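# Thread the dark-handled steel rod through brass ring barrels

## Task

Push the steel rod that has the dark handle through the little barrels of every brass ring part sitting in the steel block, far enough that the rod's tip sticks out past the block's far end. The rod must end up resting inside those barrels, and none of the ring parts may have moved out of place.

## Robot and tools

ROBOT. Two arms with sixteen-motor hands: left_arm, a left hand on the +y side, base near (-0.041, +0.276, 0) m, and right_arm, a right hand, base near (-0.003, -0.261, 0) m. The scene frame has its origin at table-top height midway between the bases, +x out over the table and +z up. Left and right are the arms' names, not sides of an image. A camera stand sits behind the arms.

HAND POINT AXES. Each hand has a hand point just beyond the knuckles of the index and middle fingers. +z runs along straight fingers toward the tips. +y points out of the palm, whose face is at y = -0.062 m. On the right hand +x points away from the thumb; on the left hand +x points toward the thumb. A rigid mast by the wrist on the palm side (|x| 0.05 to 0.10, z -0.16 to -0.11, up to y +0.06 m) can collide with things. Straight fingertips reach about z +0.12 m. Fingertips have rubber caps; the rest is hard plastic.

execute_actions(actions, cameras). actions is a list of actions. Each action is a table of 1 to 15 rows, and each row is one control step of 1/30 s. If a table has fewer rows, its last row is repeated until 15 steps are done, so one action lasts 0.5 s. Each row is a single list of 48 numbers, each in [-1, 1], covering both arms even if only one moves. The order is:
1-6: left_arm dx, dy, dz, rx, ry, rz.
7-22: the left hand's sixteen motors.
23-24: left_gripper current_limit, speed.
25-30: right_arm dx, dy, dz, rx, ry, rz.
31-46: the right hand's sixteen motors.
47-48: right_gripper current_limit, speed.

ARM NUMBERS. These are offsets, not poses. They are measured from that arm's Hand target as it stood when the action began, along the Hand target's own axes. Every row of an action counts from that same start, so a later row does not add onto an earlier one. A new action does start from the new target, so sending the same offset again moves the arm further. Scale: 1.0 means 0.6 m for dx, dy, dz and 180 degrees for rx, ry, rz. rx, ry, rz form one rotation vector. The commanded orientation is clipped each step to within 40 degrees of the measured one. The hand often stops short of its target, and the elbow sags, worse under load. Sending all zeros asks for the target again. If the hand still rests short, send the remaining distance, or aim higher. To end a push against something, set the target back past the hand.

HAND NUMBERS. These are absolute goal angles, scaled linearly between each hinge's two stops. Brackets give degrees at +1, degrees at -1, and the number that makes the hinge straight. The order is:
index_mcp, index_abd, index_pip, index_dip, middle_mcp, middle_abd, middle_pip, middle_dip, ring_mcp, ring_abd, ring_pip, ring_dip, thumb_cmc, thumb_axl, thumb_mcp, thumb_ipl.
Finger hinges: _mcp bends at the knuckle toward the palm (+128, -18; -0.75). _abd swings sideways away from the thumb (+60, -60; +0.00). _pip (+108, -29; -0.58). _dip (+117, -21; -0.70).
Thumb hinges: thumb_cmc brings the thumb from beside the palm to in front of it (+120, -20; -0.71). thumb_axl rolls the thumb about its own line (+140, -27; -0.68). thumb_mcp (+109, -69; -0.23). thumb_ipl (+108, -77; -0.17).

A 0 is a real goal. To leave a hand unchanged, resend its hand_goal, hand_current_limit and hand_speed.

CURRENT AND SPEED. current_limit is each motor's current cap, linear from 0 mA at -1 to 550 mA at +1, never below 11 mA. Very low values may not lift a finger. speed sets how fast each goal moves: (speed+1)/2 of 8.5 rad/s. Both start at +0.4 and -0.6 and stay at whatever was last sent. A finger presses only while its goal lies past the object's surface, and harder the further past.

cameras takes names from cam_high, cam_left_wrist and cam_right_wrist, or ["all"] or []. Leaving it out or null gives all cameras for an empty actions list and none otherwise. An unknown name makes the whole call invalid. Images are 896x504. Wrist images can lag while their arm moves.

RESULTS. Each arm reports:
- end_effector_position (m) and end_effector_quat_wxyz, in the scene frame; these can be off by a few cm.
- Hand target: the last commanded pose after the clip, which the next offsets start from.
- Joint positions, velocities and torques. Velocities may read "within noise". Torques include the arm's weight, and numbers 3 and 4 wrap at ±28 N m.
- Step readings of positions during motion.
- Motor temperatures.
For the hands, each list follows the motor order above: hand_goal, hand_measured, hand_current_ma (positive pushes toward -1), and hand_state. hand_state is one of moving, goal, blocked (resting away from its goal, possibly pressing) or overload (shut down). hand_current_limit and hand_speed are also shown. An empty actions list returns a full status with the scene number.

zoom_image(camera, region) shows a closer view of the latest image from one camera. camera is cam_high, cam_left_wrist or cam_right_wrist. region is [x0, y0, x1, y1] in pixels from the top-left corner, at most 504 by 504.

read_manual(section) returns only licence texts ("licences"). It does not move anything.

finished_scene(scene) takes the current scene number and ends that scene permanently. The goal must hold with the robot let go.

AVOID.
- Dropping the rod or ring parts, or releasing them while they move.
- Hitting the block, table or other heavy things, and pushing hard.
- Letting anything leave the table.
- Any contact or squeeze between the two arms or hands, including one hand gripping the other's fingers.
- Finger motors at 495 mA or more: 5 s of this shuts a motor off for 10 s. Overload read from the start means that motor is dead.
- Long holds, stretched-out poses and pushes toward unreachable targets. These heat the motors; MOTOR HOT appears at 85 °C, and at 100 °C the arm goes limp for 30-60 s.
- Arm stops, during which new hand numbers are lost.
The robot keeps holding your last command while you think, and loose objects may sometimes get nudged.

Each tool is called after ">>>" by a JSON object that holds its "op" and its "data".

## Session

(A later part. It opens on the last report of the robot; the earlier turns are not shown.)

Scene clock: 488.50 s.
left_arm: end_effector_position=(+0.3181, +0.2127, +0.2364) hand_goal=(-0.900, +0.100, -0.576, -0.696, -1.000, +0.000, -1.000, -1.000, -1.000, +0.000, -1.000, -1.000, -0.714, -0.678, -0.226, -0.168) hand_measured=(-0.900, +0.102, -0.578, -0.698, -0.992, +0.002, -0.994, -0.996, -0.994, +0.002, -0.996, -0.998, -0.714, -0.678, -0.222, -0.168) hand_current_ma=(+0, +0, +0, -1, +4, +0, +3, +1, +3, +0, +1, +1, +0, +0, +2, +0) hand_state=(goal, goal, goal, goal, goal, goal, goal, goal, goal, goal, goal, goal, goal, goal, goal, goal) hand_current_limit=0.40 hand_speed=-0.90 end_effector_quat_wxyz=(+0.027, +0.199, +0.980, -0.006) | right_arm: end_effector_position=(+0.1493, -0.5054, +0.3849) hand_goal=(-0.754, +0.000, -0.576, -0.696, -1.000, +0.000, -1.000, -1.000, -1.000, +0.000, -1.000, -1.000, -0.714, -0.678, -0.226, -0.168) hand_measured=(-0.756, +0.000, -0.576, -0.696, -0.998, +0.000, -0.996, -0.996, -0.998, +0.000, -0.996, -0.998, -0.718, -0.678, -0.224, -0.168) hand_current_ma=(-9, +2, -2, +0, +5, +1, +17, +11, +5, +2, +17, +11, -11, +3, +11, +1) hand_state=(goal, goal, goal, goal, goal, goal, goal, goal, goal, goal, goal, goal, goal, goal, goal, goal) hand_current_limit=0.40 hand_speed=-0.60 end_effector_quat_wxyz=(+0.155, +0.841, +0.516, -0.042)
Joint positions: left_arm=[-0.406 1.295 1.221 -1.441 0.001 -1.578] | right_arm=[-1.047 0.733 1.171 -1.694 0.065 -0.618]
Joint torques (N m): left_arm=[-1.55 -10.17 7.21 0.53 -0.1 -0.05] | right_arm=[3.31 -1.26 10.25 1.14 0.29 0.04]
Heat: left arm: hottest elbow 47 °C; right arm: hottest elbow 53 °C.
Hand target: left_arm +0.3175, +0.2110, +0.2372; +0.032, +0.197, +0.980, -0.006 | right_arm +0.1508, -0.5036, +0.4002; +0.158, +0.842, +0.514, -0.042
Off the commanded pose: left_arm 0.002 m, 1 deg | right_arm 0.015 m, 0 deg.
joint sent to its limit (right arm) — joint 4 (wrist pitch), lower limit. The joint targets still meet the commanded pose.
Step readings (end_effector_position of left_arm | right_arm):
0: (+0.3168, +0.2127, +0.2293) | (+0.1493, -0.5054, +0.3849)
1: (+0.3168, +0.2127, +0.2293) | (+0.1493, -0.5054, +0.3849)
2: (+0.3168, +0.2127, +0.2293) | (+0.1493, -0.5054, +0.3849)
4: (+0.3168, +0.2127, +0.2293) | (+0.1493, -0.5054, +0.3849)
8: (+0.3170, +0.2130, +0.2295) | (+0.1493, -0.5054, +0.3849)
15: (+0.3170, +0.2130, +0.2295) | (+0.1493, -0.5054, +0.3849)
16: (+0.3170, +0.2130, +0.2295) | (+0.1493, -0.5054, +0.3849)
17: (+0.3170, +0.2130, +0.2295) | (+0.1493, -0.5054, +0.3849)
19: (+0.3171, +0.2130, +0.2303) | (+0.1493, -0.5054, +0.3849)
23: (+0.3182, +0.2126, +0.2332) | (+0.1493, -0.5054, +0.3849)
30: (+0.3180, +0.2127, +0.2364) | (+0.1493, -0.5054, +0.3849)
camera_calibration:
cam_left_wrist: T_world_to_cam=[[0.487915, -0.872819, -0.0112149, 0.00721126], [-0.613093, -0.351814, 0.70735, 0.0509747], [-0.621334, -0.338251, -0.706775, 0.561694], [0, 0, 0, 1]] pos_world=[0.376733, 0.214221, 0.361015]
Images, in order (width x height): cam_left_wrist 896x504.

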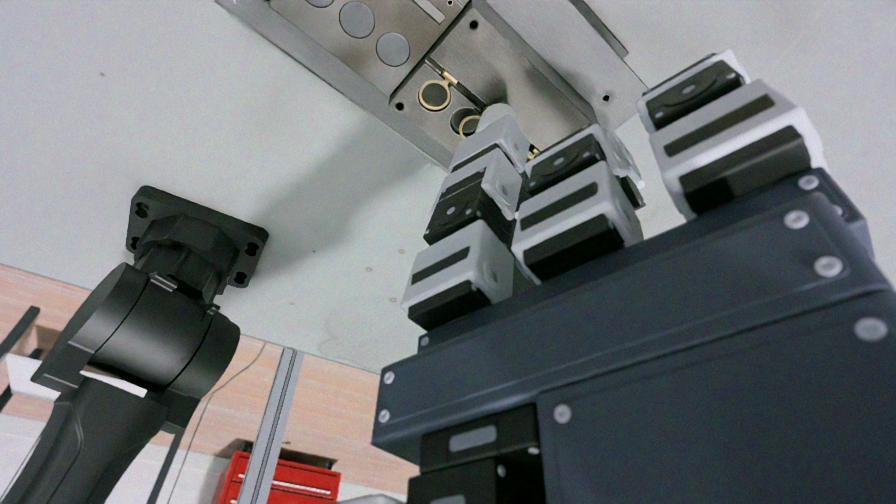

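>>> {"op": "execute_actions", "data": {"actions": [[[0,0,-0.015,0,-0.006,0,-0.92,-0.15,-0.576,-0.696,-1,0,-1,-1,-1,0,-1,-1,-0.714,-0.678,-0.226,-0.168,0.4,-0.8,0,0,0,0,0,0,-0.754,0,-0.576,-0.696,-1,0,-1,-1,-1,0,-1,-1,-0.714,-0.678,-0.226,-0.168,0.4,-0.6]]], "cameras": ["cam_left_wrist"]}}

>>> {"op": "zoom_image", "data": {"camera": "cam_left_wrist", "region": [430, 70, 550, 170]}}

Scene clock: 489.50 s.
left_arm: end_effector_position=(+0.3166, +0.2134, +0.2415) hand_goal=(-0.920, -0.150, -0.576, -0.696, -1.000, +0.000, -1.000, -1.000, -1.000, +0.000, -1.000, -1.000, -0.714, -0.678, -0.226, -0.168) hand_measured=(-0.912, -0.146, -0.578, -0.698, -0.992, +0.002, -0.994, -0.996, -0.994, +0.002, -0.996, -0.998, -0.714, -0.678, -0.222, -0.168) hand_current_ma=(+5, +1, +0, -1, +4, +0, +3, +1, +3, +0, +1, +1, +0, +0, +2, +0) hand_state=(goal, goal, goal, goal, goal, goal, goal, goal, goal, goal, goal, goal, goal, goal, goal, goal) hand_current_limit=0.40 hand_speed=-0.80 end_effector_quat_wxyz=(+0.034, +0.199, +0.979, -0.007) | right_arm: end_effector_position=(+0.1493, -0.5054, +0.3849) hand_goal=(-0.754, +0.000, -0.576, -0.696, -1.000, +0.000, -1.000, -1.000, -1.000, +0.000, -1.000, -1.000, -0.714, -0.678, -0.226, -0.168) hand_measured=(-0.756, +0.000, -0.576, -0.696, -0.998, +0.000, -0.996, -0.996, -0.998, +0.000, -0.996, -0.998, -0.718, -0.678, -0.224, -0.168) hand_current_ma=(-9, +2, -2, +0, +5, +1, +17, +11, +5, +2, +17, +11, -11, +3, +11, +1) hand_state=(goal, goal, goal, goal, goal, goal, goal, goal, goal, goal, goal, goal, goal, goal, goal, goal) hand_current_limit=0.40 hand_speed=-0.60 end_effector_quat_wxyz=(+0.155, +0.841, +0.516, -0.042)
Joint positions: left_arm=[-0.406 1.28 1.221 -1.441 0.001 -1.578] | right_arm=[-1.047 0.733 1.171 -1.694 0.065 -0.618]
Joint torques (N m): left_arm=[-1.49 -9.76 8.1 0.36 -0.12 -0.03] | right_arm=[2.78 -1.26 9.99 1.18 0.23 0.05]
Heat: left arm: hottest elbow 47 °C; right arm: hottest elbow 53 °C.
Hand target: left_arm +0.3169, +0.2112, +0.2462; +0.041, +0.197, +0.979, -0.008 | right_arm +0.1508, -0.5036, +0.4002; +0.158, +0.842, +0.514, -0.042
Off the commanded pose: left_arm 0.005 m, 1 deg | right_arm 0.015 m, 0 deg.
joint sent to its limit (right arm) — joint 4 (wrist pitch), lower limit. The joint targets still meet the commanded pose.
Step readings (end_effector_position of left_arm | right_arm):
0: (+0.3181, +0.2127, +0.2364) | (+0.1493, -0.5054, +0.3849)
1: (+0.3181, +0.2127, +0.2364) | (+0.1493, -0.5054, +0.3849)
2: (+0.3181, +0.2127, +0.2365) | (+0.1493, -0.5054, +0.3849)
4: (+0.3179, +0.2128, +0.2372) | (+0.1493, -0.5054, +0.3849)
8: (+0.3171, +0.2131, +0.2397) | (+0.1493, -0.5054, +0.3849)
15: (+0.3166, +0.2134, +0.2415) | (+0.1493, -0.5054, +0.3849)
camera_calibration:
cam_left_wrist: T_world_to_cam=[[0.488024, -0.87283, 0.000783949, 0.00565589], [-0.623094, -0.34776, 0.700583, 0.0506532], [-0.611218, -0.34239, -0.71357, 0.563938], [0, 0, 0, 1]] pos_world=[0.37349, 0.215638, 0.366918]
Images, in order (width x height): cam_left_wrist 896x504.

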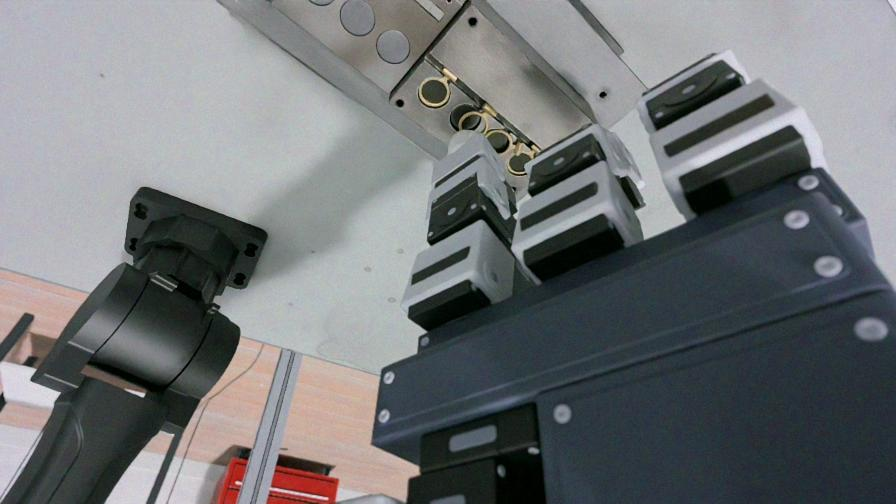

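Scaled by 4.200 from the camera's 896x504 image, which has a finer 1280x720 frame.

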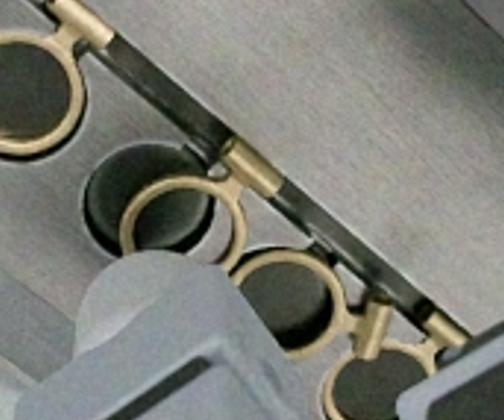

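>>> {"op": "execute_actions", "data": {"actions": [[[0,0,0,0,0.026,0,-0.92,0.1,-0.576,-0.696,-1,0,-1,-1,-1,0,-1,-1,-0.714,-0.678,-0.226,-0.168,0.4,-0.8,0,0,0,0,0,0,-0.754,0,-0.576,-0.696,-1,0,-1,-1,-1,0,-1,-1,-0.714,-0.678,-0.226,-0.168,0.4,-0.6]],[[-0.001,0,0.02,0,0,0,-0.92,0.1,-0.576,-0.696,-1,0,-1,-1,-1,0,-1,-1,-0.714,-0.678,-0.226,-0.168,0.4,-0.8,0,0,0,0,0,0,-0.754,0,-0.576,-0.696,-1,0,-1,-1,-1,0,-1,-1,-0.714,-0.678,-0.226,-0.168,0.4,-0.6]]], "cameras": ["cam_left_wrist"]}}

>>> {"op": "zoom_image", "data": {"camera": "cam_left_wrist", "region": [430, 30, 590, 170]}}

Scene clock: 492.90 s.
left_arm: end_effector_position=(+0.3101, +0.2162, +0.2330) hand_goal=(-0.920, +0.100, -0.576, -0.696, -1.000, +0.000, -1.000, -1.000, -1.000, +0.000, -1.000, -1.000, -0.714, -0.678, -0.226, -0.168) hand_measured=(-0.912, +0.096, -0.578, -0.698, -0.992, +0.002, -0.994, -0.996, -0.994, +0.002, -0.996, -0.998, -0.714, -0.678, -0.222, -0.168) hand_current_ma=(+5, -1, +0, -1, +4, +0, +3, +1, +3, +0, +1, +1, +0, +0, +2, +0) hand_state=(goal, goal, goal, goal, goal, goal, goal, goal, goal, goal, goal, goal, goal, goal, goal, goal) hand_current_limit=0.40 hand_speed=-0.80 end_effector_quat_wxyz=(-0.003, +0.199, +0.980, +0.000) | right_arm: end_effector_position=(+0.1493, -0.5054, +0.3849) hand_goal=(-0.754, +0.000, -0.576, -0.696, -1.000, +0.000, -1.000, -1.000, -1.000, +0.000, -1.000, -1.000, -0.714, -0.678, -0.226, -0.168) hand_measured=(-0.756, +0.000, -0.576, -0.696, -0.998, +0.000, -0.996, -0.996, -0.998, +0.000, -0.996, -0.998, -0.718, -0.678, -0.224, -0.168) hand_current_ma=(-9, +2, -2, +0, +5, +1, +17, +11, +5, +2, +17, +11, -11, +3, +11, +1) hand_state=(goal, goal, goal, goal, goal, goal, goal, goal, goal, goal, goal, goal, goal, goal, goal, goal) hand_current_limit=0.40 hand_speed=-0.60 end_effector_quat_wxyz=(+0.155, +0.841, +0.516, -0.042)
Joint positions: left_arm=[-0.406 1.313 1.225 -1.49 0.001 -1.578] | right_arm=[-1.047 0.733 1.171 -1.694 0.065 -0.618]
Joint torques (N m): left_arm=[-1.32 -7.88 8.87 0.34 -0.07 -0.06] | right_arm=[3.72 -1.49 10.14 1.21 0.24 0.05]
Heat: left arm: hottest elbow 47 °C; right arm: hottest elbow 53 °C.
Hand target: left_arm +0.3176, +0.2109, +0.2341; +0.001, +0.197, +0.980, +0.000 | right_arm +0.1508, -0.5036, +0.4002; +0.158, +0.842, +0.514, -0.042
Off the commanded pose: left_arm 0.009 m, 1 deg | right_arm 0.015 m, 0 deg.
joint sent to its limit (right arm) — joint 4 (wrist pitch), lower limit. The joint targets still meet the commanded pose.
Step readings (end_effector_position of left_arm | right_arm):
0: (+0.3166, +0.2134, +0.2415) | (+0.1493, -0.5054, +0.3849)
1: (+0.3166, +0.2134, +0.2415) | (+0.1493, -0.5054, +0.3849)
2: (+0.3157, +0.2138, +0.2415) | (+0.1493, -0.5054, +0.3849)
4: (+0.3115, +0.2156, +0.2410) | (+0.1493, -0.5054, +0.3849)
8: (+0.3067, +0.2177, +0.2369) | (+0.1493, -0.5054, +0.3849)
15: (+0.3065, +0.2178, +0.2334) | (+0.1493, -0.5054, +0.3849)
16: (+0.3065, +0.2178, +0.2336) | (+0.1493, -0.5054, +0.3849)
17: (+0.3065, +0.2178, +0.2336) | (+0.1493, -0.5054, +0.3849)
19: (+0.3069, +0.2176, +0.2335) | (+0.1493, -0.5054, +0.3849)
23: (+0.3090, +0.2167, +0.2332) | (+0.1493, -0.5054, +0.3849)
30: (+0.3100, +0.2163, +0.2330) | (+0.1493, -0.5054, +0.3849)
camera_calibration:
cam_left_wrist: T_world_to_cam=[[0.485968, -0.871906, -0.0601231, 0.0259976], [-0.572655, -0.369634, 0.731735, 0.0353643], [-0.660228, -0.32117, -0.678932, 0.55736], [0, 0, 0, 1]] pos_world=[0.375602, 0.214747, 0.354095]
Images, in order (width x height): cam_left_wrist 896x504.

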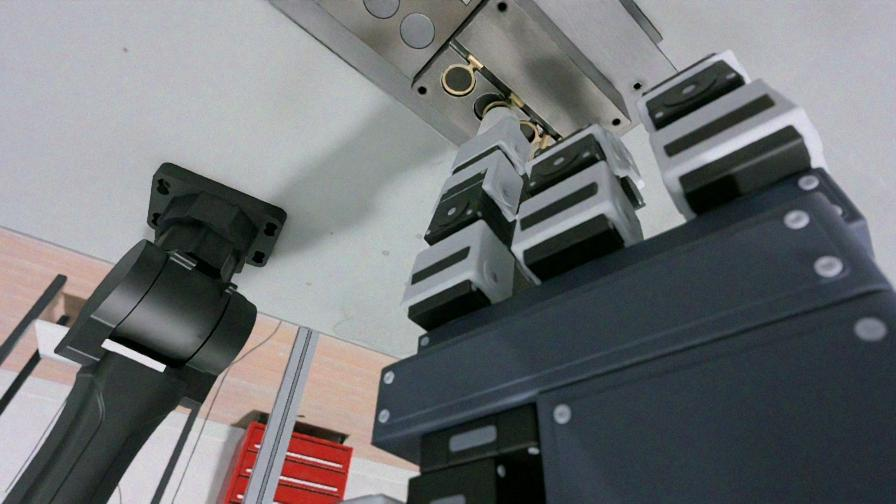

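Scaled by 3.150 from the camera's 896x504 image, which has a finer 1280x720 frame.

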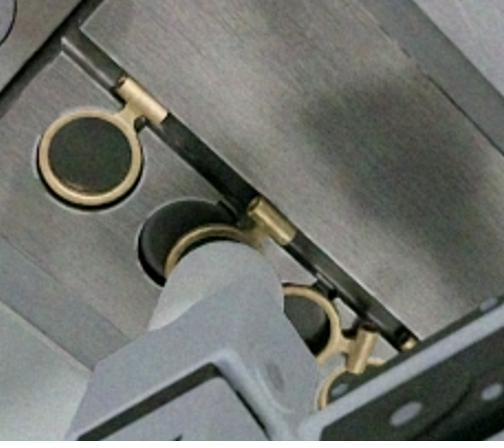

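>>> {"op": "execute_actions", "data": {"actions": [[[-0.008,0.003,0.002,0,0,0,-0.92,0.1,-0.576,-0.696,-1,0,-1,-1,-1,0,-1,-1,-0.714,-0.678,-0.226,-0.168,0.4,-0.8,0,0,0,0,0,0,-0.754,0,-0.576,-0.696,-1,0,-1,-1,-1,0,-1,-1,-0.714,-0.678,-0.226,-0.168,0.4,-0.6]]], "cameras": ["cam_left_wrist"]}}

>>> {"op": "zoom_image", "data": {"camera": "cam_left_wrist", "region": [430, 30, 590, 170]}}

Scene clock: 522.53 s.
left_arm: end_effector_position=(+0.3122, +0.2153, +0.2285) hand_goal=(-0.920, +0.100, -0.576, -0.696, -1.000, +0.000, -1.000, -1.000, -1.000, +0.000, -1.000, -1.000, -0.714, -0.678, -0.226, -0.168) hand_measured=(-0.912, +0.098, -0.578, -0.698, -0.992, +0.002, -0.994, -0.996, -0.994, +0.002, -0.996, -0.998, -0.714, -0.678, -0.222, -0.168) hand_current_ma=(+4, -1, +0, -1, +4, +0, +3, +1, +3, +0, +1, +1, +0, +0, +2, +0) hand_state=(goal, goal, goal, goal, goal, goal, goal, goal, goal, goal, goal, goal, goal, goal, goal, goal) hand_current_limit=0.40 hand_speed=-0.80 end_effector_quat_wxyz=(-0.008, +0.199, +0.980, +0.001) | right_arm: end_effector_position=(+0.1493, -0.5054, +0.3849) hand_goal=(-0.754, +0.000, -0.576, -0.696, -1.000, +0.000, -1.000, -1.000, -1.000, +0.000, -1.000, -1.000, -0.714, -0.678, -0.226, -0.168) hand_measured=(-0.756, +0.000, -0.576, -0.696, -0.998, +0.000, -0.996, -0.996, -0.998, +0.000, -0.996, -0.998, -0.718, -0.678, -0.224, -0.168) hand_current_ma=(-9, +2, -2, +0, +5, +1, +17, +11, +5, +2, +17, +11, -11, +3, +11, +1) hand_state=(goal, goal, goal, goal, goal, goal, goal, goal, goal, goal, goal, goal, goal, goal, goal, goal) hand_current_limit=0.40 hand_speed=-0.60 end_effector_quat_wxyz=(+0.155, +0.841, +0.516, -0.042)
Joint positions: left_arm=[-0.406 1.327 1.225 -1.486 0.001 -1.578] | right_arm=[-1.047 0.733 1.171 -1.694 0.065 -0.618]
Joint torques (N m): left_arm=[-0.79 -8.06 9.57 0.44 -0.05 0.05] | right_arm=[3.02 -1.49 10.15 1.18 0.3 0.02]
Heat: left arm: hottest elbow 48 °C; right arm: hottest elbow 53 °C.
Hand target: left_arm +0.3227, +0.2107, +0.2330; +0.001, +0.197, +0.980, +0.000 | right_arm +0.1508, -0.5036, +0.4002; +0.158, +0.842, +0.514, -0.042
Off the commanded pose: left_arm 0.012 m, 1 deg | right_arm 0.015 m, 0 deg.
joint sent to its limit (right arm) — joint 4 (wrist pitch), lower limit. The joint targets still meet the commanded pose.
Step readings (end_effector_position of left_arm | right_arm):
0: (+0.3101, +0.2162, +0.2330) | (+0.1493, -0.5054, +0.3849)
1: (+0.3101, +0.2162, +0.2330) | (+0.1493, -0.5054, +0.3849)
2: (+0.3101, +0.2162, +0.2329) | (+0.1493, -0.5054, +0.3849)
4: (+0.3106, +0.2160, +0.2321) | (+0.1493, -0.5054, +0.3849)
8: (+0.3118, +0.2155, +0.2295) | (+0.1493, -0.5054, +0.3849)
15: (+0.3122, +0.2153, +0.2285) | (+0.1493, -0.5054, +0.3849)
camera_calibration:
cam_left_wrist: T_world_to_cam=[[0.48538, -0.871658, -0.0679603, 0.0257967], [-0.565916, -0.372475, 0.735528, 0.037155], [-0.666443, -0.318551, -0.674077, 0.555673], [0, 0, 0, 1]] pos_world=[0.378829, 0.213335, 0.348991]
Images, in order (width x height): cam_left_wrist 896x504.

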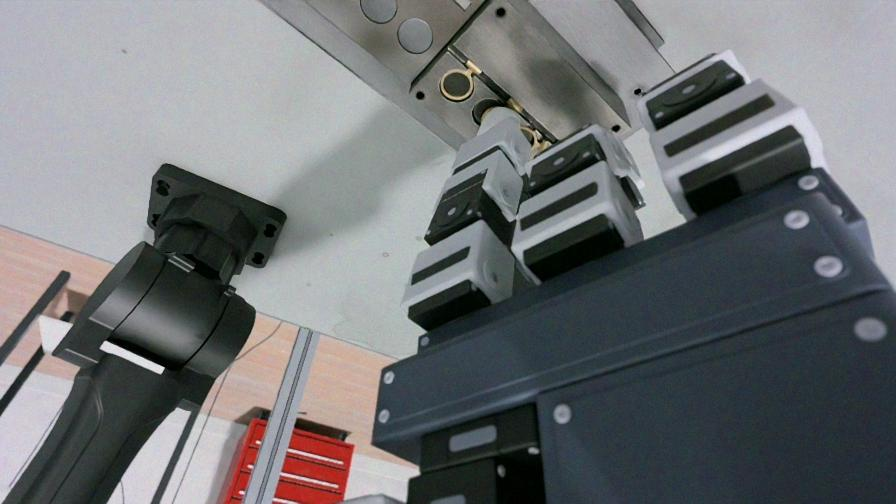

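Scaled by 3.150 from the camera's 896x504 image, which has a finer 1280x720 frame.

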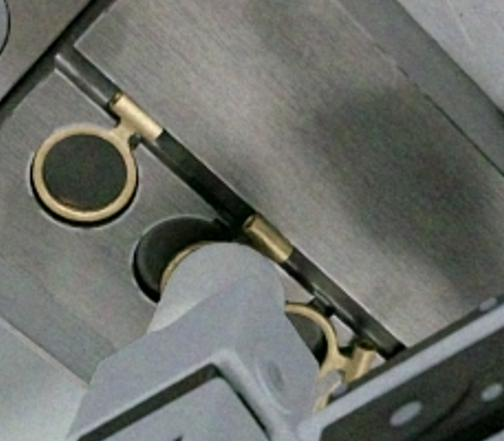

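>>> {"op": "execute_actions", "data": {"actions": [[[-0.003,0.001,0.005,0,0,0,-0.92,0.14,-0.576,-0.696,-1,0,-1,-1,-1,0,-1,-1,-0.714,-0.678,-0.226,-0.168,0.4,-0.9,0,0,0,0,0,0,-0.754,0,-0.576,-0.696,-1,0,-1,-1,-1,0,-1,-1,-0.714,-0.678,-0.226,-0.168,0.4,-0.6]]], "cameras": ["cam_left_wrist"]}}

>>> {"op": "zoom_image", "data": {"camera": "cam_left_wrist", "region": [430, 30, 590, 170]}}

Scene clock: 523.80 s.
left_arm: end_effector_position=(+0.3122, +0.2153, +0.2285) hand_goal=(-0.920, +0.140, -0.576, -0.696, -1.000, +0.000, -1.000, -1.000, -1.000, +0.000, -1.000, -1.000, -0.714, -0.678, -0.226, -0.168) hand_measured=(-0.914, +0.104, -0.578, -0.698, -0.992, +0.002, -0.994, -0.996, -0.994, +0.002, -0.996, -0.998, -0.714, -0.678, -0.222, -0.168) hand_current_ma=(+3, -38, +0, -1, +4, +0, +3, +1, +3, +0, +1, +1, +0, +0, +2, +0) hand_state=(goal, blocked, goal, goal, goal, goal, goal, goal, goal, goal, goal, goal, goal, goal, goal, goal) hand_current_limit=0.40 hand_speed=-0.90 end_effector_quat_wxyz=(-0.008, +0.199, +0.980, +0.001) | right_arm: end_effector_position=(+0.1493, -0.5054, +0.3849) hand_goal=(-0.754, +0.000, -0.576, -0.696, -1.000, +0.000, -1.000, -1.000, -1.000, +0.000, -1.000, -1.000, -0.714, -0.678, -0.226, -0.168) hand_measured=(-0.756, +0.000, -0.576, -0.696, -0.998, +0.000, -0.996, -0.996, -0.998, +0.000, -0.996, -0.998, -0.718, -0.678, -0.224, -0.168) hand_current_ma=(-9, +2, -2, +0, +5, +1, +17, +11, +5, +2, +17, +11, -11, +3, +11, +1) hand_state=(goal, goal, goal, goal, goal, goal, goal, goal, goal, goal, goal, goal, goal, goal, goal, goal) hand_current_limit=0.40 hand_speed=-0.60 end_effector_quat_wxyz=(+0.155, +0.841, +0.516, -0.042)
Joint positions: left_arm=[-0.406 1.327 1.225 -1.486 0.001 -1.578] | right_arm=[-1.047 0.733 1.171 -1.694 0.065 -0.618]
Joint torques (N m): left_arm=[-0.79 -7.3 9.39 0.68 -0.07 0.04] | right_arm=[3.66 -1.38 9.99 1.11 0.29 0.09]
Heat: left arm: hottest elbow 48 °C; right arm: hottest elbow 53 °C.
Hand target: left_arm +0.3245, +0.2106, +0.2301; +0.001, +0.197, +0.980, +0.000 | right_arm +0.1508, -0.5036, +0.4002; +0.158, +0.842, +0.514, -0.042
Off the commanded pose: left_arm 0.013 m, 1 deg | right_arm 0.015 m, 0 deg.
joint sent to its limit (right arm) — joint 4 (wrist pitch), lower limit. The joint targets still meet the commanded pose.
Step readings (end_effector_position of left_arm | right_arm):
0: (+0.3122, +0.2153, +0.2285) | (+0.1493, -0.5054, +0.3849)
1: (+0.3122, +0.2153, +0.2285) | (+0.1493, -0.5054, +0.3849)
2: (+0.3122, +0.2153, +0.2285) | (+0.1493, -0.5054, +0.3849)
4: (+0.3122, +0.2153, +0.2285) | (+0.1493, -0.5054, +0.3849)
8: (+0.3122, +0.2153, +0.2285) | (+0.1493, -0.5054, +0.3849)
15: (+0.3122, +0.2153, +0.2285) | (+0.1493, -0.5054, +0.3849)
camera_calibration:
cam_left_wrist: T_world_to_cam=[[0.48538, -0.871658, -0.0679603, 0.0257967], [-0.565916, -0.372475, 0.735528, 0.037155], [-0.666443, -0.318551, -0.674077, 0.555673], [0, 0, 0, 1]] pos_world=[0.378829, 0.213335, 0.348991]
Images, in order (width x height): cam_left_wrist 896x504.

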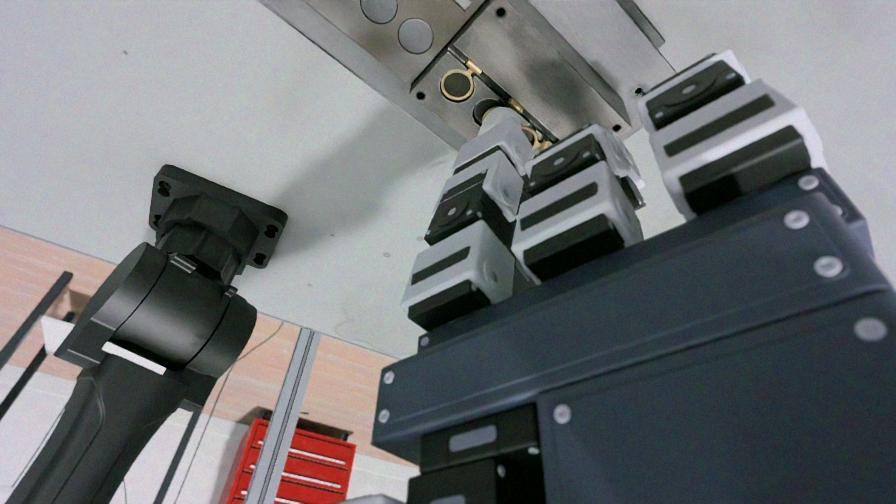

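Scaled by 3.150 from the camera's 896x504 image, which has a finer 1280x720 frame.

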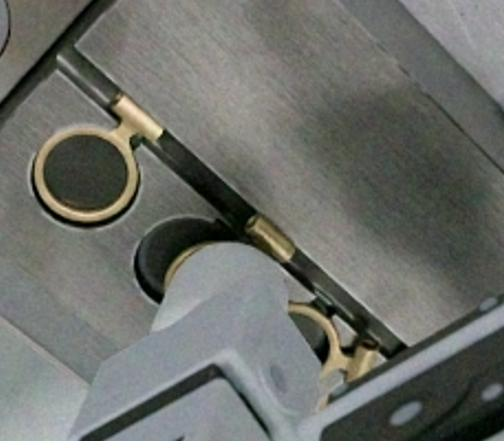

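>>> {"op": "execute_actions", "data": {"actions": [[[0,0,0,0,0,0,-0.92,0.2,-0.576,-0.696,-1,0,-1,-1,-1,0,-1,-1,-0.714,-0.678,-0.226,-0.168,0.4,-0.9,0,0,0,0,0,0,-0.754,0,-0.576,-0.696,-1,0,-1,-1,-1,0,-1,-1,-0.714,-0.678,-0.226,-0.168,0.4,-0.6]]], "cameras": ["cam_left_wrist"]}}

>>> {"op": "zoom_image", "data": {"camera": "cam_left_wrist", "region": [430, 30, 590, 170]}}

Scene clock: 524.93 s.
left_arm: end_effector_position=(+0.3122, +0.2153, +0.2283) hand_goal=(-0.920, +0.200, -0.576, -0.696, -1.000, +0.000, -1.000, -1.000, -1.000, +0.000, -1.000, -1.000, -0.714, -0.678, -0.226, -0.168) hand_measured=(-0.918, +0.122, -0.578, -0.698, -0.992, +0.002, -0.994, -0.996, -0.994, +0.002, -0.996, -0.998, -0.714, -0.678, -0.222, -0.168) hand_current_ma=(+1, -131, +0, -1, +4, +0, +3, +1, +3, +0, +1, +1, +0, +0, +2, +0) hand_state=(goal, blocked, goal, goal, goal, goal, goal, goal, goal, goal, goal, goal, goal, goal, goal, goal) hand_current_limit=0.40 hand_speed=-0.90 end_effector_quat_wxyz=(-0.008, +0.199, +0.980, +0.001) | right_arm: end_effector_position=(+0.1493, -0.5054, +0.3849) hand_goal=(-0.754, +0.000, -0.576, -0.696, -1.000, +0.000, -1.000, -1.000, -1.000, +0.000, -1.000, -1.000, -0.714, -0.678, -0.226, -0.168) hand_measured=(-0.756, +0.000, -0.576, -0.696, -0.998, +0.000, -0.996, -0.996, -0.998, +0.000, -0.996, -0.998, -0.718, -0.678, -0.224, -0.168) hand_current_ma=(-9, +2, -2, +0, +5, +1, +17, +11, +5, +2, +17, +11, -11, +3, +11, +1) hand_state=(goal, goal, goal, goal, goal, goal, goal, goal, goal, goal, goal, goal, goal, goal, goal, goal) hand_current_limit=0.40 hand_speed=-0.60 end_effector_quat_wxyz=(+0.155, +0.841, +0.516, -0.042)
Joint positions: left_arm=[-0.406 1.327 1.225 -1.486 0.001 -1.578] | right_arm=[-1.047 0.733 1.171 -1.694 0.065 -0.618]
Joint torques (N m): left_arm=[-0.62 -7.71 9.37 0.65 -0.06 0.08] | right_arm=[3.25 -1.32 9.99 1.51 0.22 0.07]
Heat: left arm: hottest elbow 48 °C; right arm: hottest elbow 53 °C.
Hand target: left_arm +0.3246, +0.2106, +0.2299; +0.001, +0.197, +0.980, +0.000 | right_arm +0.1508, -0.5036, +0.4002; +0.158, +0.842, +0.514, -0.042
Off the commanded pose: left_arm 0.013 m, 1 deg | right_arm 0.015 m, 0 deg.
joint sent to its limit (right arm) — joint 4 (wrist pitch), lower limit. The joint targets still meet the commanded pose.
Step readings (end_effector_position of left_arm | right_arm):
0: (+0.3122, +0.2153, +0.2285) | (+0.1493, -0.5054, +0.3849)
1: (+0.3122, +0.2153, +0.2285) | (+0.1493, -0.5054, +0.3849)
2: (+0.3122, +0.2153, +0.2283) | (+0.1493, -0.5054, +0.3849)
4: (+0.3122, +0.2153, +0.2283) | (+0.1493, -0.5054, +0.3849)
8: (+0.3122, +0.2153, +0.2283) | (+0.1493, -0.5054, +0.3849)
15: (+0.3122, +0.2153, +0.2283) | (+0.1493, -0.5054, +0.3849)
camera_calibration:
cam_left_wrist: T_world_to_cam=[[0.485374, -0.871638, -0.0682587, 0.0258357], [-0.565657, -0.372598, 0.735665, 0.03724], [-0.666667, -0.318461, -0.673898, 0.555608], [0, 0, 0, 1]] pos_world=[0.37893, 0.213335, 0.34879]
Images, in order (width x height): cam_left_wrist 896x504.

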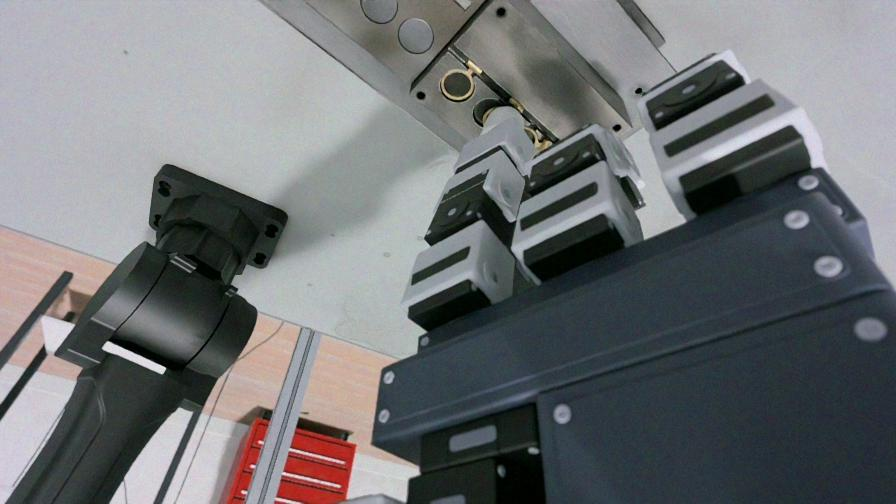

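Scaled by 3.150 from the camera's 896x504 image, which has a finer 1280x720 frame.

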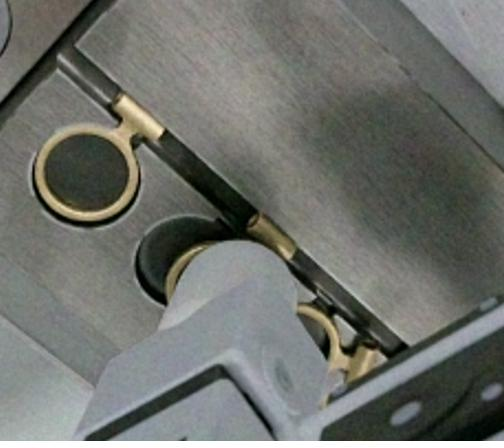

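>>> {"op": "execute_actions", "data": {"actions": [[[0,0,0,0,0,0,-0.92,0.25,-0.576,-0.696,-1,0,-1,-1,-1,0,-1,-1,-0.714,-0.678,-0.226,-0.168,0.4,-0.9,0,0,0,0,0,0,-0.754,0,-0.576,-0.696,-1,0,-1,-1,-1,0,-1,-1,-0.714,-0.678,-0.226,-0.168,0.4,-0.6]]], "cameras": ["cam_left_wrist"]}}

>>> {"op": "zoom_image", "data": {"camera": "cam_left_wrist", "region": [430, 30, 590, 170]}}

Scene clock: 526.10 s.
left_arm: end_effector_position=(+0.3122, +0.2153, +0.2283) hand_goal=(-0.920, +0.250, -0.576, -0.696, -1.000, +0.000, -1.000, -1.000, -1.000, +0.000, -1.000, -1.000, -0.714, -0.678, -0.226, -0.168) hand_measured=(-0.920, +0.164, -0.578, -0.698, -0.992, +0.002, -0.994, -0.996, -0.994, +0.002, -0.996, -0.998, -0.714, -0.678, -0.222, -0.168) hand_current_ma=(+0, -155, +0, -1, +4, +0, +3, +1, +3, +0, +1, +1, +0, +0, +2, +0) hand_state=(goal, blocked, goal, goal, goal, goal, goal, goal, goal, goal, goal, goal, goal, goal, goal, goal) hand_current_limit=0.40 hand_speed=-0.90 end_effector_quat_wxyz=(-0.008, +0.199, +0.980, +0.001) | right_arm: end_effector_position=(+0.1493, -0.5054, +0.3849) hand_goal=(-0.754, +0.000, -0.576, -0.696, -1.000, +0.000, -1.000, -1.000, -1.000, +0.000, -1.000, -1.000, -0.714, -0.678, -0.226, -0.168) hand_measured=(-0.756, +0.000, -0.576, -0.696, -0.998, +0.000, -0.996, -0.996, -0.998, +0.000, -0.996, -0.998, -0.718, -0.678, -0.224, -0.168) hand_current_ma=(-9, +2, -2, +0, +5, +1, +17, +11, +5, +2, +17, +11, -11, +3, +11, +1) hand_state=(goal, goal, goal, goal, goal, goal, goal, goal, goal, goal, goal, goal, goal, goal, goal, goal) hand_current_limit=0.40 hand_speed=-0.60 end_effector_quat_wxyz=(+0.155, +0.841, +0.516, -0.042)
Joint positions: left_arm=[-0.406 1.327 1.225 -1.486 0.001 -1.578] | right_arm=[-1.047 0.733 1.171 -1.694 0.065 -0.618]
Joint torques (N m): left_arm=[-1.08 -7.88 9.42 0.72 -0.07 0.08] | right_arm=[2.9 -0.5 10.21 1.2 0.28 0.07]
Heat: left arm: hottest elbow 48 °C; right arm: hottest elbow 53 °C.
Hand target: left_arm +0.3246, +0.2106, +0.2299; +0.001, +0.197, +0.980, +0.000 | right_arm +0.1508, -0.5036, +0.4002; +0.158, +0.842, +0.514, -0.042
Off the commanded pose: left_arm 0.013 m, 1 deg | right_arm 0.015 m, 0 deg.
joint sent to its limit (right arm) — joint 4 (wrist pitch), lower limit. The joint targets still meet the commanded pose.
Step readings (end_effector_position of left_arm | right_arm):
0: (+0.3122, +0.2153, +0.2283) | (+0.1493, -0.5054, +0.3849)
1: (+0.3122, +0.2153, +0.2283) | (+0.1493, -0.5054, +0.3849)
2: (+0.3122, +0.2153, +0.2283) | (+0.1493, -0.5054, +0.3849)
4: (+0.3122, +0.2153, +0.2283) | (+0.1493, -0.5054, +0.3849)
8: (+0.3122, +0.2153, +0.2283) | (+0.1493, -0.5054, +0.3849)
15: (+0.3122, +0.2153, +0.2283) | (+0.1493, -0.5054, +0.3849)
camera_calibration:
cam_left_wrist: T_world_to_cam=[[0.485374, -0.871638, -0.0682587, 0.0258357], [-0.565657, -0.372598, 0.735665, 0.03724], [-0.666667, -0.318461, -0.673898, 0.555608], [0, 0, 0, 1]] pos_world=[0.37893, 0.213335, 0.34879]
Images, in order (width x height): cam_left_wrist 896x504.

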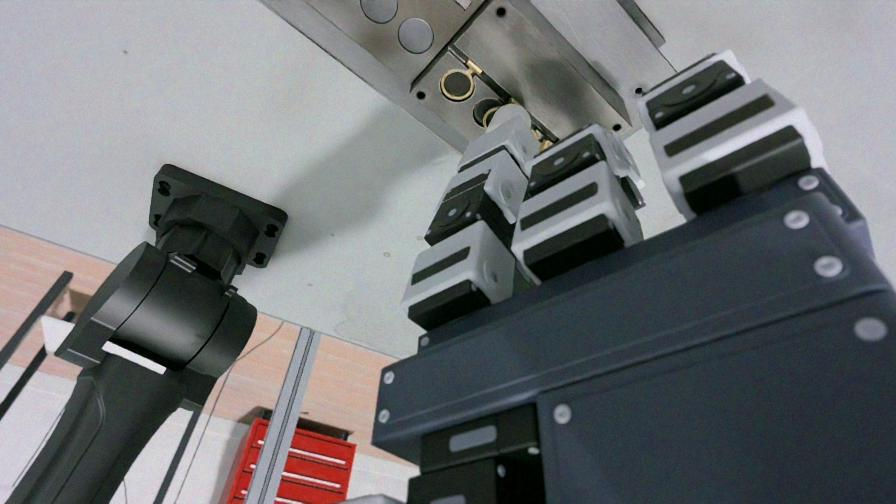

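Scaled by 3.150 from the camera's 896x504 image, which has a finer 1280x720 frame.

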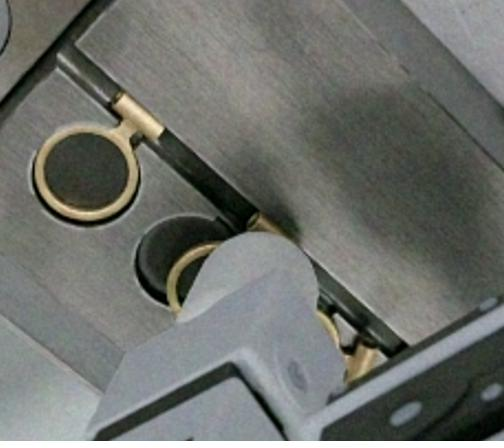

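>>> {"op": "execute_actions", "data": {"actions": [[[0,0,0,0,0,0,-0.92,0.29,-0.576,-0.696,-1,0,-1,-1,-1,0,-1,-1,-0.714,-0.678,-0.226,-0.168,0.4,-0.9,0,0,0,0,0,0,-0.754,0,-0.576,-0.696,-1,0,-1,-1,-1,0,-1,-1,-0.714,-0.678,-0.226,-0.168,0.4,-0.6]]], "cameras": ["cam_left_wrist"]}}

>>> {"op": "zoom_image", "data": {"camera": "cam_left_wrist", "region": [430, 30, 590, 170]}}

Scene clock: 527.40 s.
left_arm: end_effector_position=(+0.3118, +0.2155, +0.2284) hand_goal=(-0.920, +0.290, -0.576, -0.696, -1.000, +0.000, -1.000, -1.000, -1.000, +0.000, -1.000, -1.000, -0.714, -0.678, -0.226, -0.168) hand_measured=(-0.922, +0.184, -0.578, -0.698, -0.992, +0.002, -0.994, -0.996, -0.994, +0.002, -0.996, -0.998, -0.714, -0.678, -0.222, -0.168) hand_current_ma=(-1, -215, +0, -1, +4, +0, +3, +1, +3, +0, +1, +1, +0, +0, +2, +0) hand_state=(goal, blocked, goal, goal, goal, goal, goal, goal, goal, goal, goal, goal, goal, goal, goal, goal) hand_current_limit=0.40 hand_speed=-0.90 end_effector_quat_wxyz=(-0.009, +0.199, +0.980, +0.002) | right_arm: end_effector_position=(+0.1493, -0.5054, +0.3849) hand_goal=(-0.754, +0.000, -0.576, -0.696, -1.000, +0.000, -1.000, -1.000, -1.000, +0.000, -1.000, -1.000, -0.714, -0.678, -0.226, -0.168) hand_measured=(-0.756, +0.000, -0.576, -0.696, -0.998, +0.000, -0.996, -0.996, -0.998, +0.000, -0.996, -0.998, -0.718, -0.678, -0.224, -0.168) hand_current_ma=(-9, +2, -2, +0, +5, +1, +17, +11, +5, +2, +17, +11, -11, +3, +11, +1) hand_state=(goal, goal, goal, goal, goal, goal, goal, goal, goal, goal, goal, goal, goal, goal, goal, goal) hand_current_limit=0.40 hand_speed=-0.60 end_effector_quat_wxyz=(+0.155, +0.841, +0.516, -0.042)
Joint positions: left_arm=[-0.406 1.327 1.225 -1.488 0.001 -1.578] | right_arm=[-1.047 0.733 1.171 -1.694 0.065 -0.618]
Joint torques (N m): left_arm=[-0.62 -7.82 9.32 0.72 -0.01 0.06] | right_arm=[3.31 -1.03 9.95 1.46 0.26 0.1]
Heat: left arm: hottest elbow 48 °C; right arm: hottest elbow 53 °C.
Hand target: left_arm +0.3245, +0.2106, +0.2299; +0.001, +0.197, +0.980, +0.000 | right_arm +0.1508, -0.5036, +0.4002; +0.158, +0.842, +0.514, -0.042
Off the commanded pose: left_arm 0.014 m, 1 deg | right_arm 0.015 m, 0 deg.
joint sent to its limit (right arm) — joint 4 (wrist pitch), lower limit. The joint targets still meet the commanded pose.
Step readings (end_effector_position of left_arm | right_arm):
0: (+0.3122, +0.2153, +0.2283) | (+0.1493, -0.5054, +0.3849)
1: (+0.3122, +0.2153, +0.2283) | (+0.1493, -0.5054, +0.3849)
2: (+0.3122, +0.2153, +0.2283) | (+0.1493, -0.5054, +0.3849)
4: (+0.3120, +0.2154, +0.2284) | (+0.1493, -0.5054, +0.3849)
8: (+0.3118, +0.2155, +0.2284) | (+0.1493, -0.5054, +0.3849)
15: (+0.3118, +0.2155, +0.2284) | (+0.1493, -0.5054, +0.3849)
camera_calibration:
cam_left_wrist: T_world_to_cam=[[0.485161, -0.871636, -0.0697898, 0.026671], [-0.564418, -0.373118, 0.736352, 0.0365859], [-0.667871, -0.317859, -0.672989, 0.555385], [0, 0, 0, 1]] pos_world=[0.378636, 0.213432, 0.34869]
Images, in order (width x height): cam_left_wrist 896x504.

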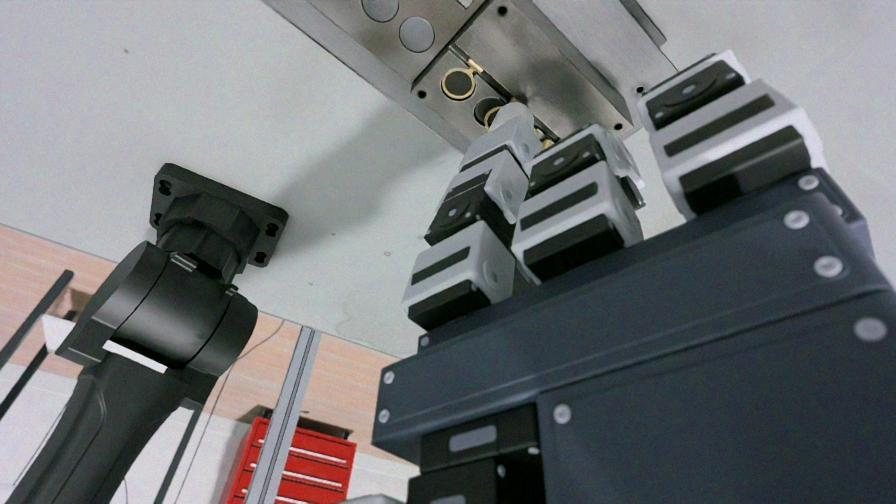

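Scaled by 3.150 from the camera's 896x504 image, which has a finer 1280x720 frame.

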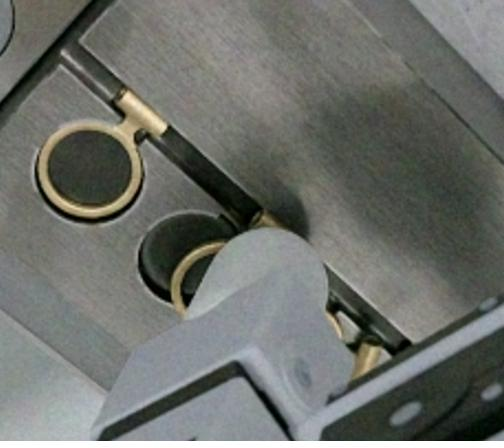

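>>> {"op": "execute_actions", "data": {"actions": [[[0,0,0,0,0,0,-0.88,0.2,-0.576,-0.696,-1,0,-1,-1,-1,0,-1,-1,-0.714,-0.678,-0.226,-0.168,0.4,-0.9,0,0,0,0,0,0,-0.754,0,-0.576,-0.696,-1,0,-1,-1,-1,0,-1,-1,-0.714,-0.678,-0.226,-0.168,0.4,-0.6]],[[0,0,0,0,0,0,-0.84,0.2,-0.576,-0.696,-1,0,-1,-1,-1,0,-1,-1,-0.714,-0.678,-0.226,-0.168,0.4,-0.92,0,0,0,0,0,0,-0.754,0,-0.576,-0.696,-1,0,-1,-1,-1,0,-1,-1,-0.714,-0.678,-0.226,-0.168,0.4,-0.6]]], "cameras": ["cam_left_wrist"]}}

>>> {"op": "zoom_image", "data": {"camera": "cam_left_wrist", "region": [430, 30, 590, 170]}}

Scene clock: 529.10 s.
left_arm: end_effector_position=(+0.3115, +0.2147, +0.2280) hand_goal=(-0.840, +0.200, -0.576, -0.696, -1.000, +0.000, -1.000, -1.000, -1.000, +0.000, -1.000, -1.000, -0.714, -0.678, -0.226, -0.168) hand_measured=(-0.900, +0.174, -0.592, -0.704, -0.992, +0.002, -0.994, -0.996, -0.994, +0.002, -0.996, -0.998, -0.714, -0.678, -0.222, -0.168) hand_current_ma=(-115, -22, -13, -5, +4, +0, +3, +1, +3, +0, +1, +1, +0, +0, +2, +0) hand_state=(blocked, blocked, goal, goal, goal, goal, goal, goal, goal, goal, goal, goal, goal, goal, goal, goal) hand_current_limit=0.40 hand_speed=-0.92 end_effector_quat_wxyz=(-0.010, +0.199, +0.980, -0.001) | right_arm: end_effector_position=(+0.1493, -0.5054, +0.3849) hand_goal=(-0.754, +0.000, -0.576, -0.696, -1.000, +0.000, -1.000, -1.000, -1.000, +0.000, -1.000, -1.000, -0.714, -0.678, -0.226, -0.168) hand_measured=(-0.756, +0.000, -0.576, -0.696, -0.998, +0.000, -0.996, -0.996, -0.998, +0.000, -0.996, -0.998, -0.718, -0.678, -0.224, -0.168) hand_current_ma=(-9, +2, -2, +0, +5, +1, +17, +11, +5, +2, +17, +11, -11, +3, +11, +1) hand_state=(goal, goal, goal, goal, goal, goal, goal, goal, goal, goal, goal, goal, goal, goal, goal, goal) hand_current_limit=0.40 hand_speed=-0.60 end_effector_quat_wxyz=(+0.155, +0.841, +0.516, -0.042)
Joint positions: left_arm=[-0.406 1.327 1.225 -1.488 0.005 -1.578] | right_arm=[-1.047 0.733 1.171 -1.694 0.065 -0.618]
Joint torques (N m): left_arm=[-1.14 -8 9.28 0.85 -0.22 0.05] | right_arm=[2.96 -1.44 10.15 1.39 0.23 0.06]
Heat: left arm: hottest elbow 48 °C; right arm: hottest elbow 53 °C.
Hand target: left_arm +0.3245, +0.2106, +0.2299; +0.001, +0.197, +0.980, +0.000 | right_arm +0.1508, -0.5036, +0.4002; +0.158, +0.842, +0.514, -0.042
Off the commanded pose: left_arm 0.014 m, 1 deg | right_arm 0.015 m, 0 deg.
joint sent to its limit (right arm) — joint 4 (wrist pitch), lower limit. The joint targets still meet the commanded pose.
Step readings (end_effector_position of left_arm | right_arm):
0: (+0.3118, +0.2155, +0.2284) | (+0.1493, -0.5054, +0.3849)
1: (+0.3118, +0.2155, +0.2284) | (+0.1493, -0.5054, +0.3849)
2: (+0.3118, +0.2155, +0.2284) | (+0.1493, -0.5054, +0.3849)
4: (+0.3118, +0.2154, +0.2283) | (+0.1493, -0.5054, +0.3849)
8: (+0.3117, +0.2153, +0.2283) | (+0.1493, -0.5054, +0.3849)
15: (+0.3117, +0.2153, +0.2283) | (+0.1493, -0.5054, +0.3849)
16: (+0.3117, +0.2152, +0.2283) | (+0.1493, -0.5054, +0.3849)
17: (+0.3117, +0.2152, +0.2282) | (+0.1493, -0.5054, +0.3849)
19: (+0.3116, +0.2149, +0.2281) | (+0.1493, -0.5054, +0.3849)
23: (+0.3115, +0.2147, +0.2280) | (+0.1493, -0.5054, +0.3849)
30: (+0.3115, +0.2147, +0.2280) | (+0.1493, -0.5054, +0.3849)
camera_calibration:
cam_left_wrist: T_world_to_cam=[[0.485166, -0.871848, -0.0670468, 0.0255195], [-0.562992, -0.370121, 0.738952, 0.0347092], [-0.669069, -0.320768, -0.670414, 0.555072], [0, 0, 0, 1]] pos_world=[0.378541, 0.213145, 0.34819]
Images, in order (width x height): cam_left_wrist 896x504.

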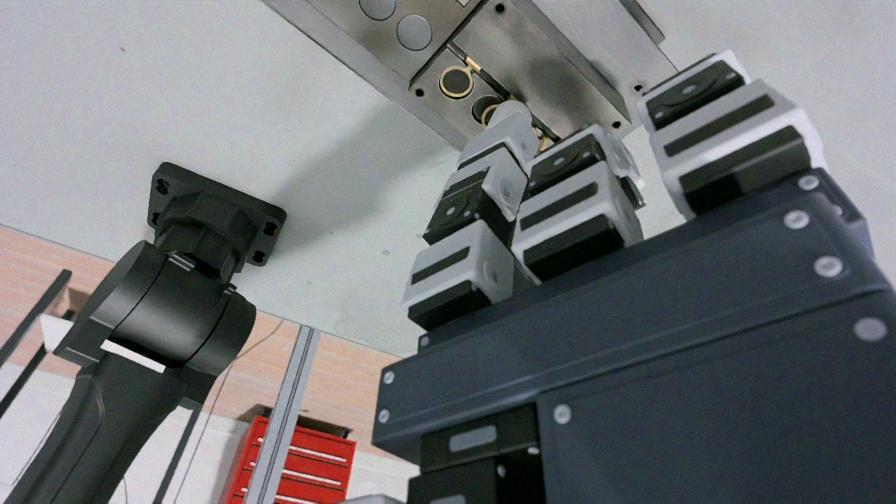

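Scaled by 3.150 from the camera's 896x504 image, which has a finer 1280x720 frame.

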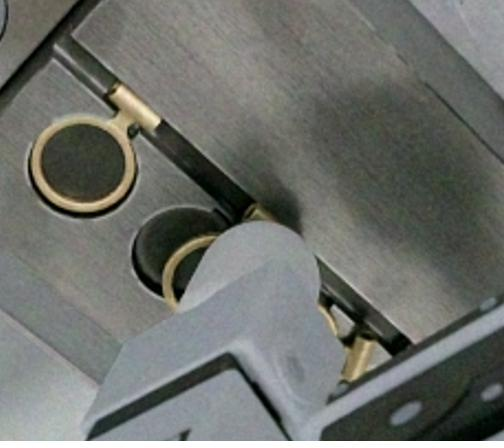

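>>> {"op": "execute_actions", "data": {"actions": [[[0,0,-0.006,0,-0.005,0,-0.85,0.19,-0.576,-0.696,-1,0,-1,-1,-1,0,-1,-1,-0.714,-0.678,-0.226,-0.168,0.4,-0.92,0,0,0,0,0,0,-0.754,0,-0.576,-0.696,-1,0,-1,-1,-1,0,-1,-1,-0.714,-0.678,-0.226,-0.168,0.4,-0.6]]], "cameras": ["cam_left_wrist"]}}

>>> {"op": "zoom_image", "data": {"camera": "cam_left_wrist", "region": [430, 30, 590, 170]}}

Scene clock: 533.87 s.
left_arm: end_effector_position=(+0.3115, +0.2147, +0.2280) hand_goal=(-0.850, +0.190, -0.576, -0.696, -1.000, +0.000, -1.000, -1.000, -1.000, +0.000, -1.000, -1.000, -0.714, -0.678, -0.226, -0.168) hand_measured=(-0.900, +0.174, -0.592, -0.704, -0.992, +0.002, -0.994, -0.996, -0.994, +0.002, -0.996, -0.998, -0.714, -0.678, -0.222, -0.168) hand_current_ma=(-86, -12, -13, -5, +4, +0, +3, +1, +3, +0, +1, +1, +0, +0, +2, +0) hand_state=(blocked, goal, goal, goal, goal, goal, goal, goal, goal, goal, goal, goal, goal, goal, goal, goal) hand_current_limit=0.40 hand_speed=-0.92 end_effector_quat_wxyz=(-0.010, +0.199, +0.980, -0.001) | right_arm: end_effector_position=(+0.1493, -0.5054, +0.3849) hand_goal=(-0.754, +0.000, -0.576, -0.696, -1.000, +0.000, -1.000, -1.000, -1.000, +0.000, -1.000, -1.000, -0.714, -0.678, -0.226, -0.168) hand_measured=(-0.756, +0.000, -0.576, -0.696, -0.998, +0.000, -0.996, -0.996, -0.998, +0.000, -0.996, -0.998, -0.718, -0.678, -0.224, -0.168) hand_current_ma=(-9, +2, -2, +0, +5, +1, +17, +11, +5, +2, +17, +11, -11, +3, +11, +1) hand_state=(goal, goal, goal, goal, goal, goal, goal, goal, goal, goal, goal, goal, goal, goal, goal, goal) hand_current_limit=0.40 hand_speed=-0.60 end_effector_quat_wxyz=(+0.155, +0.841, +0.516, -0.042)
Joint positions: left_arm=[-0.406 1.327 1.225 -1.488 0.005 -1.578] | right_arm=[-1.047 0.733 1.171 -1.694 0.065 -0.618]
Joint torques (N m): left_arm=[-0.73 -8.12 9.26 0.79 -0.29 0.02] | right_arm=[3.9 -1.08 9.95 1.25 0.23 0.09]
Heat: left arm: hottest elbow 48 °C; right arm: hottest elbow 53 °C.
Hand target: left_arm +0.3245, +0.2106, +0.2335; +0.009, +0.197, +0.980, -0.002 | right_arm +0.1508, -0.5036, +0.4002; +0.158, +0.842, +0.514, -0.042
Off the commanded pose: left_arm 0.015 m, 2 deg | right_arm 0.015 m, 0 deg.
joint sent to its limit (right arm) — joint 4 (wrist pitch), lower limit. The joint targets still meet the commanded pose.
Step readings (end_effector_position of left_arm | right_arm):
0: (+0.3115, +0.2147, +0.2280) | (+0.1493, -0.5054, +0.3849)
1: (+0.3115, +0.2147, +0.2280) | (+0.1493, -0.5054, +0.3849)
2: (+0.3115, +0.2147, +0.2280) | (+0.1493, -0.5054, +0.3849)
4: (+0.3115, +0.2147, +0.2280) | (+0.1493, -0.5054, +0.3849)
8: (+0.3115, +0.2147, +0.2280) | (+0.1493, -0.5054, +0.3849)
15: (+0.3115, +0.2147, +0.2280) | (+0.1493, -0.5054, +0.3849)
camera_calibration:
cam_left_wrist: T_world_to_cam=[[0.485166, -0.871848, -0.0670468, 0.0255195], [-0.562992, -0.370121, 0.738952, 0.0347092], [-0.669069, -0.320768, -0.670414, 0.555072], [0, 0, 0, 1]] pos_world=[0.378541, 0.213145, 0.34819]
Images, in order (width x height): cam_left_wrist 896x504.

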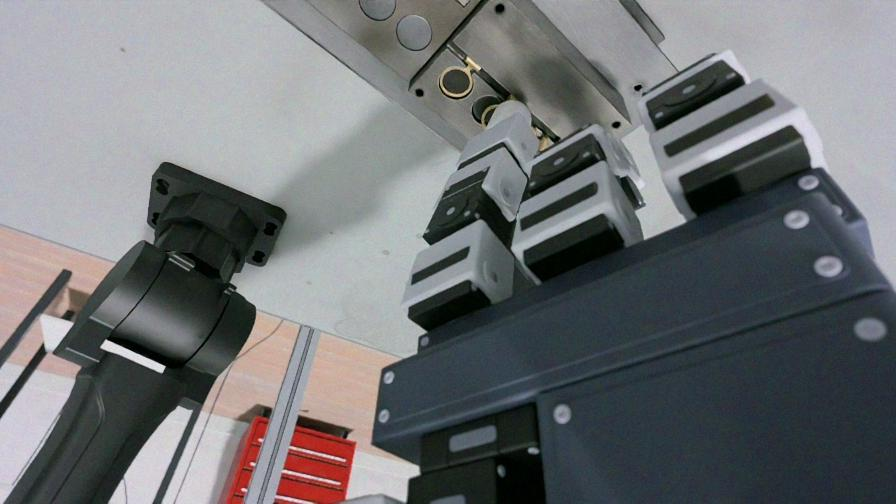

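Scaled by 3.150 from the camera's 896x504 image, which has a finer 1280x720 frame.

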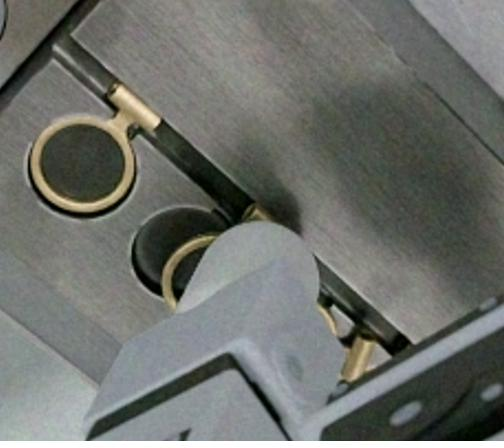

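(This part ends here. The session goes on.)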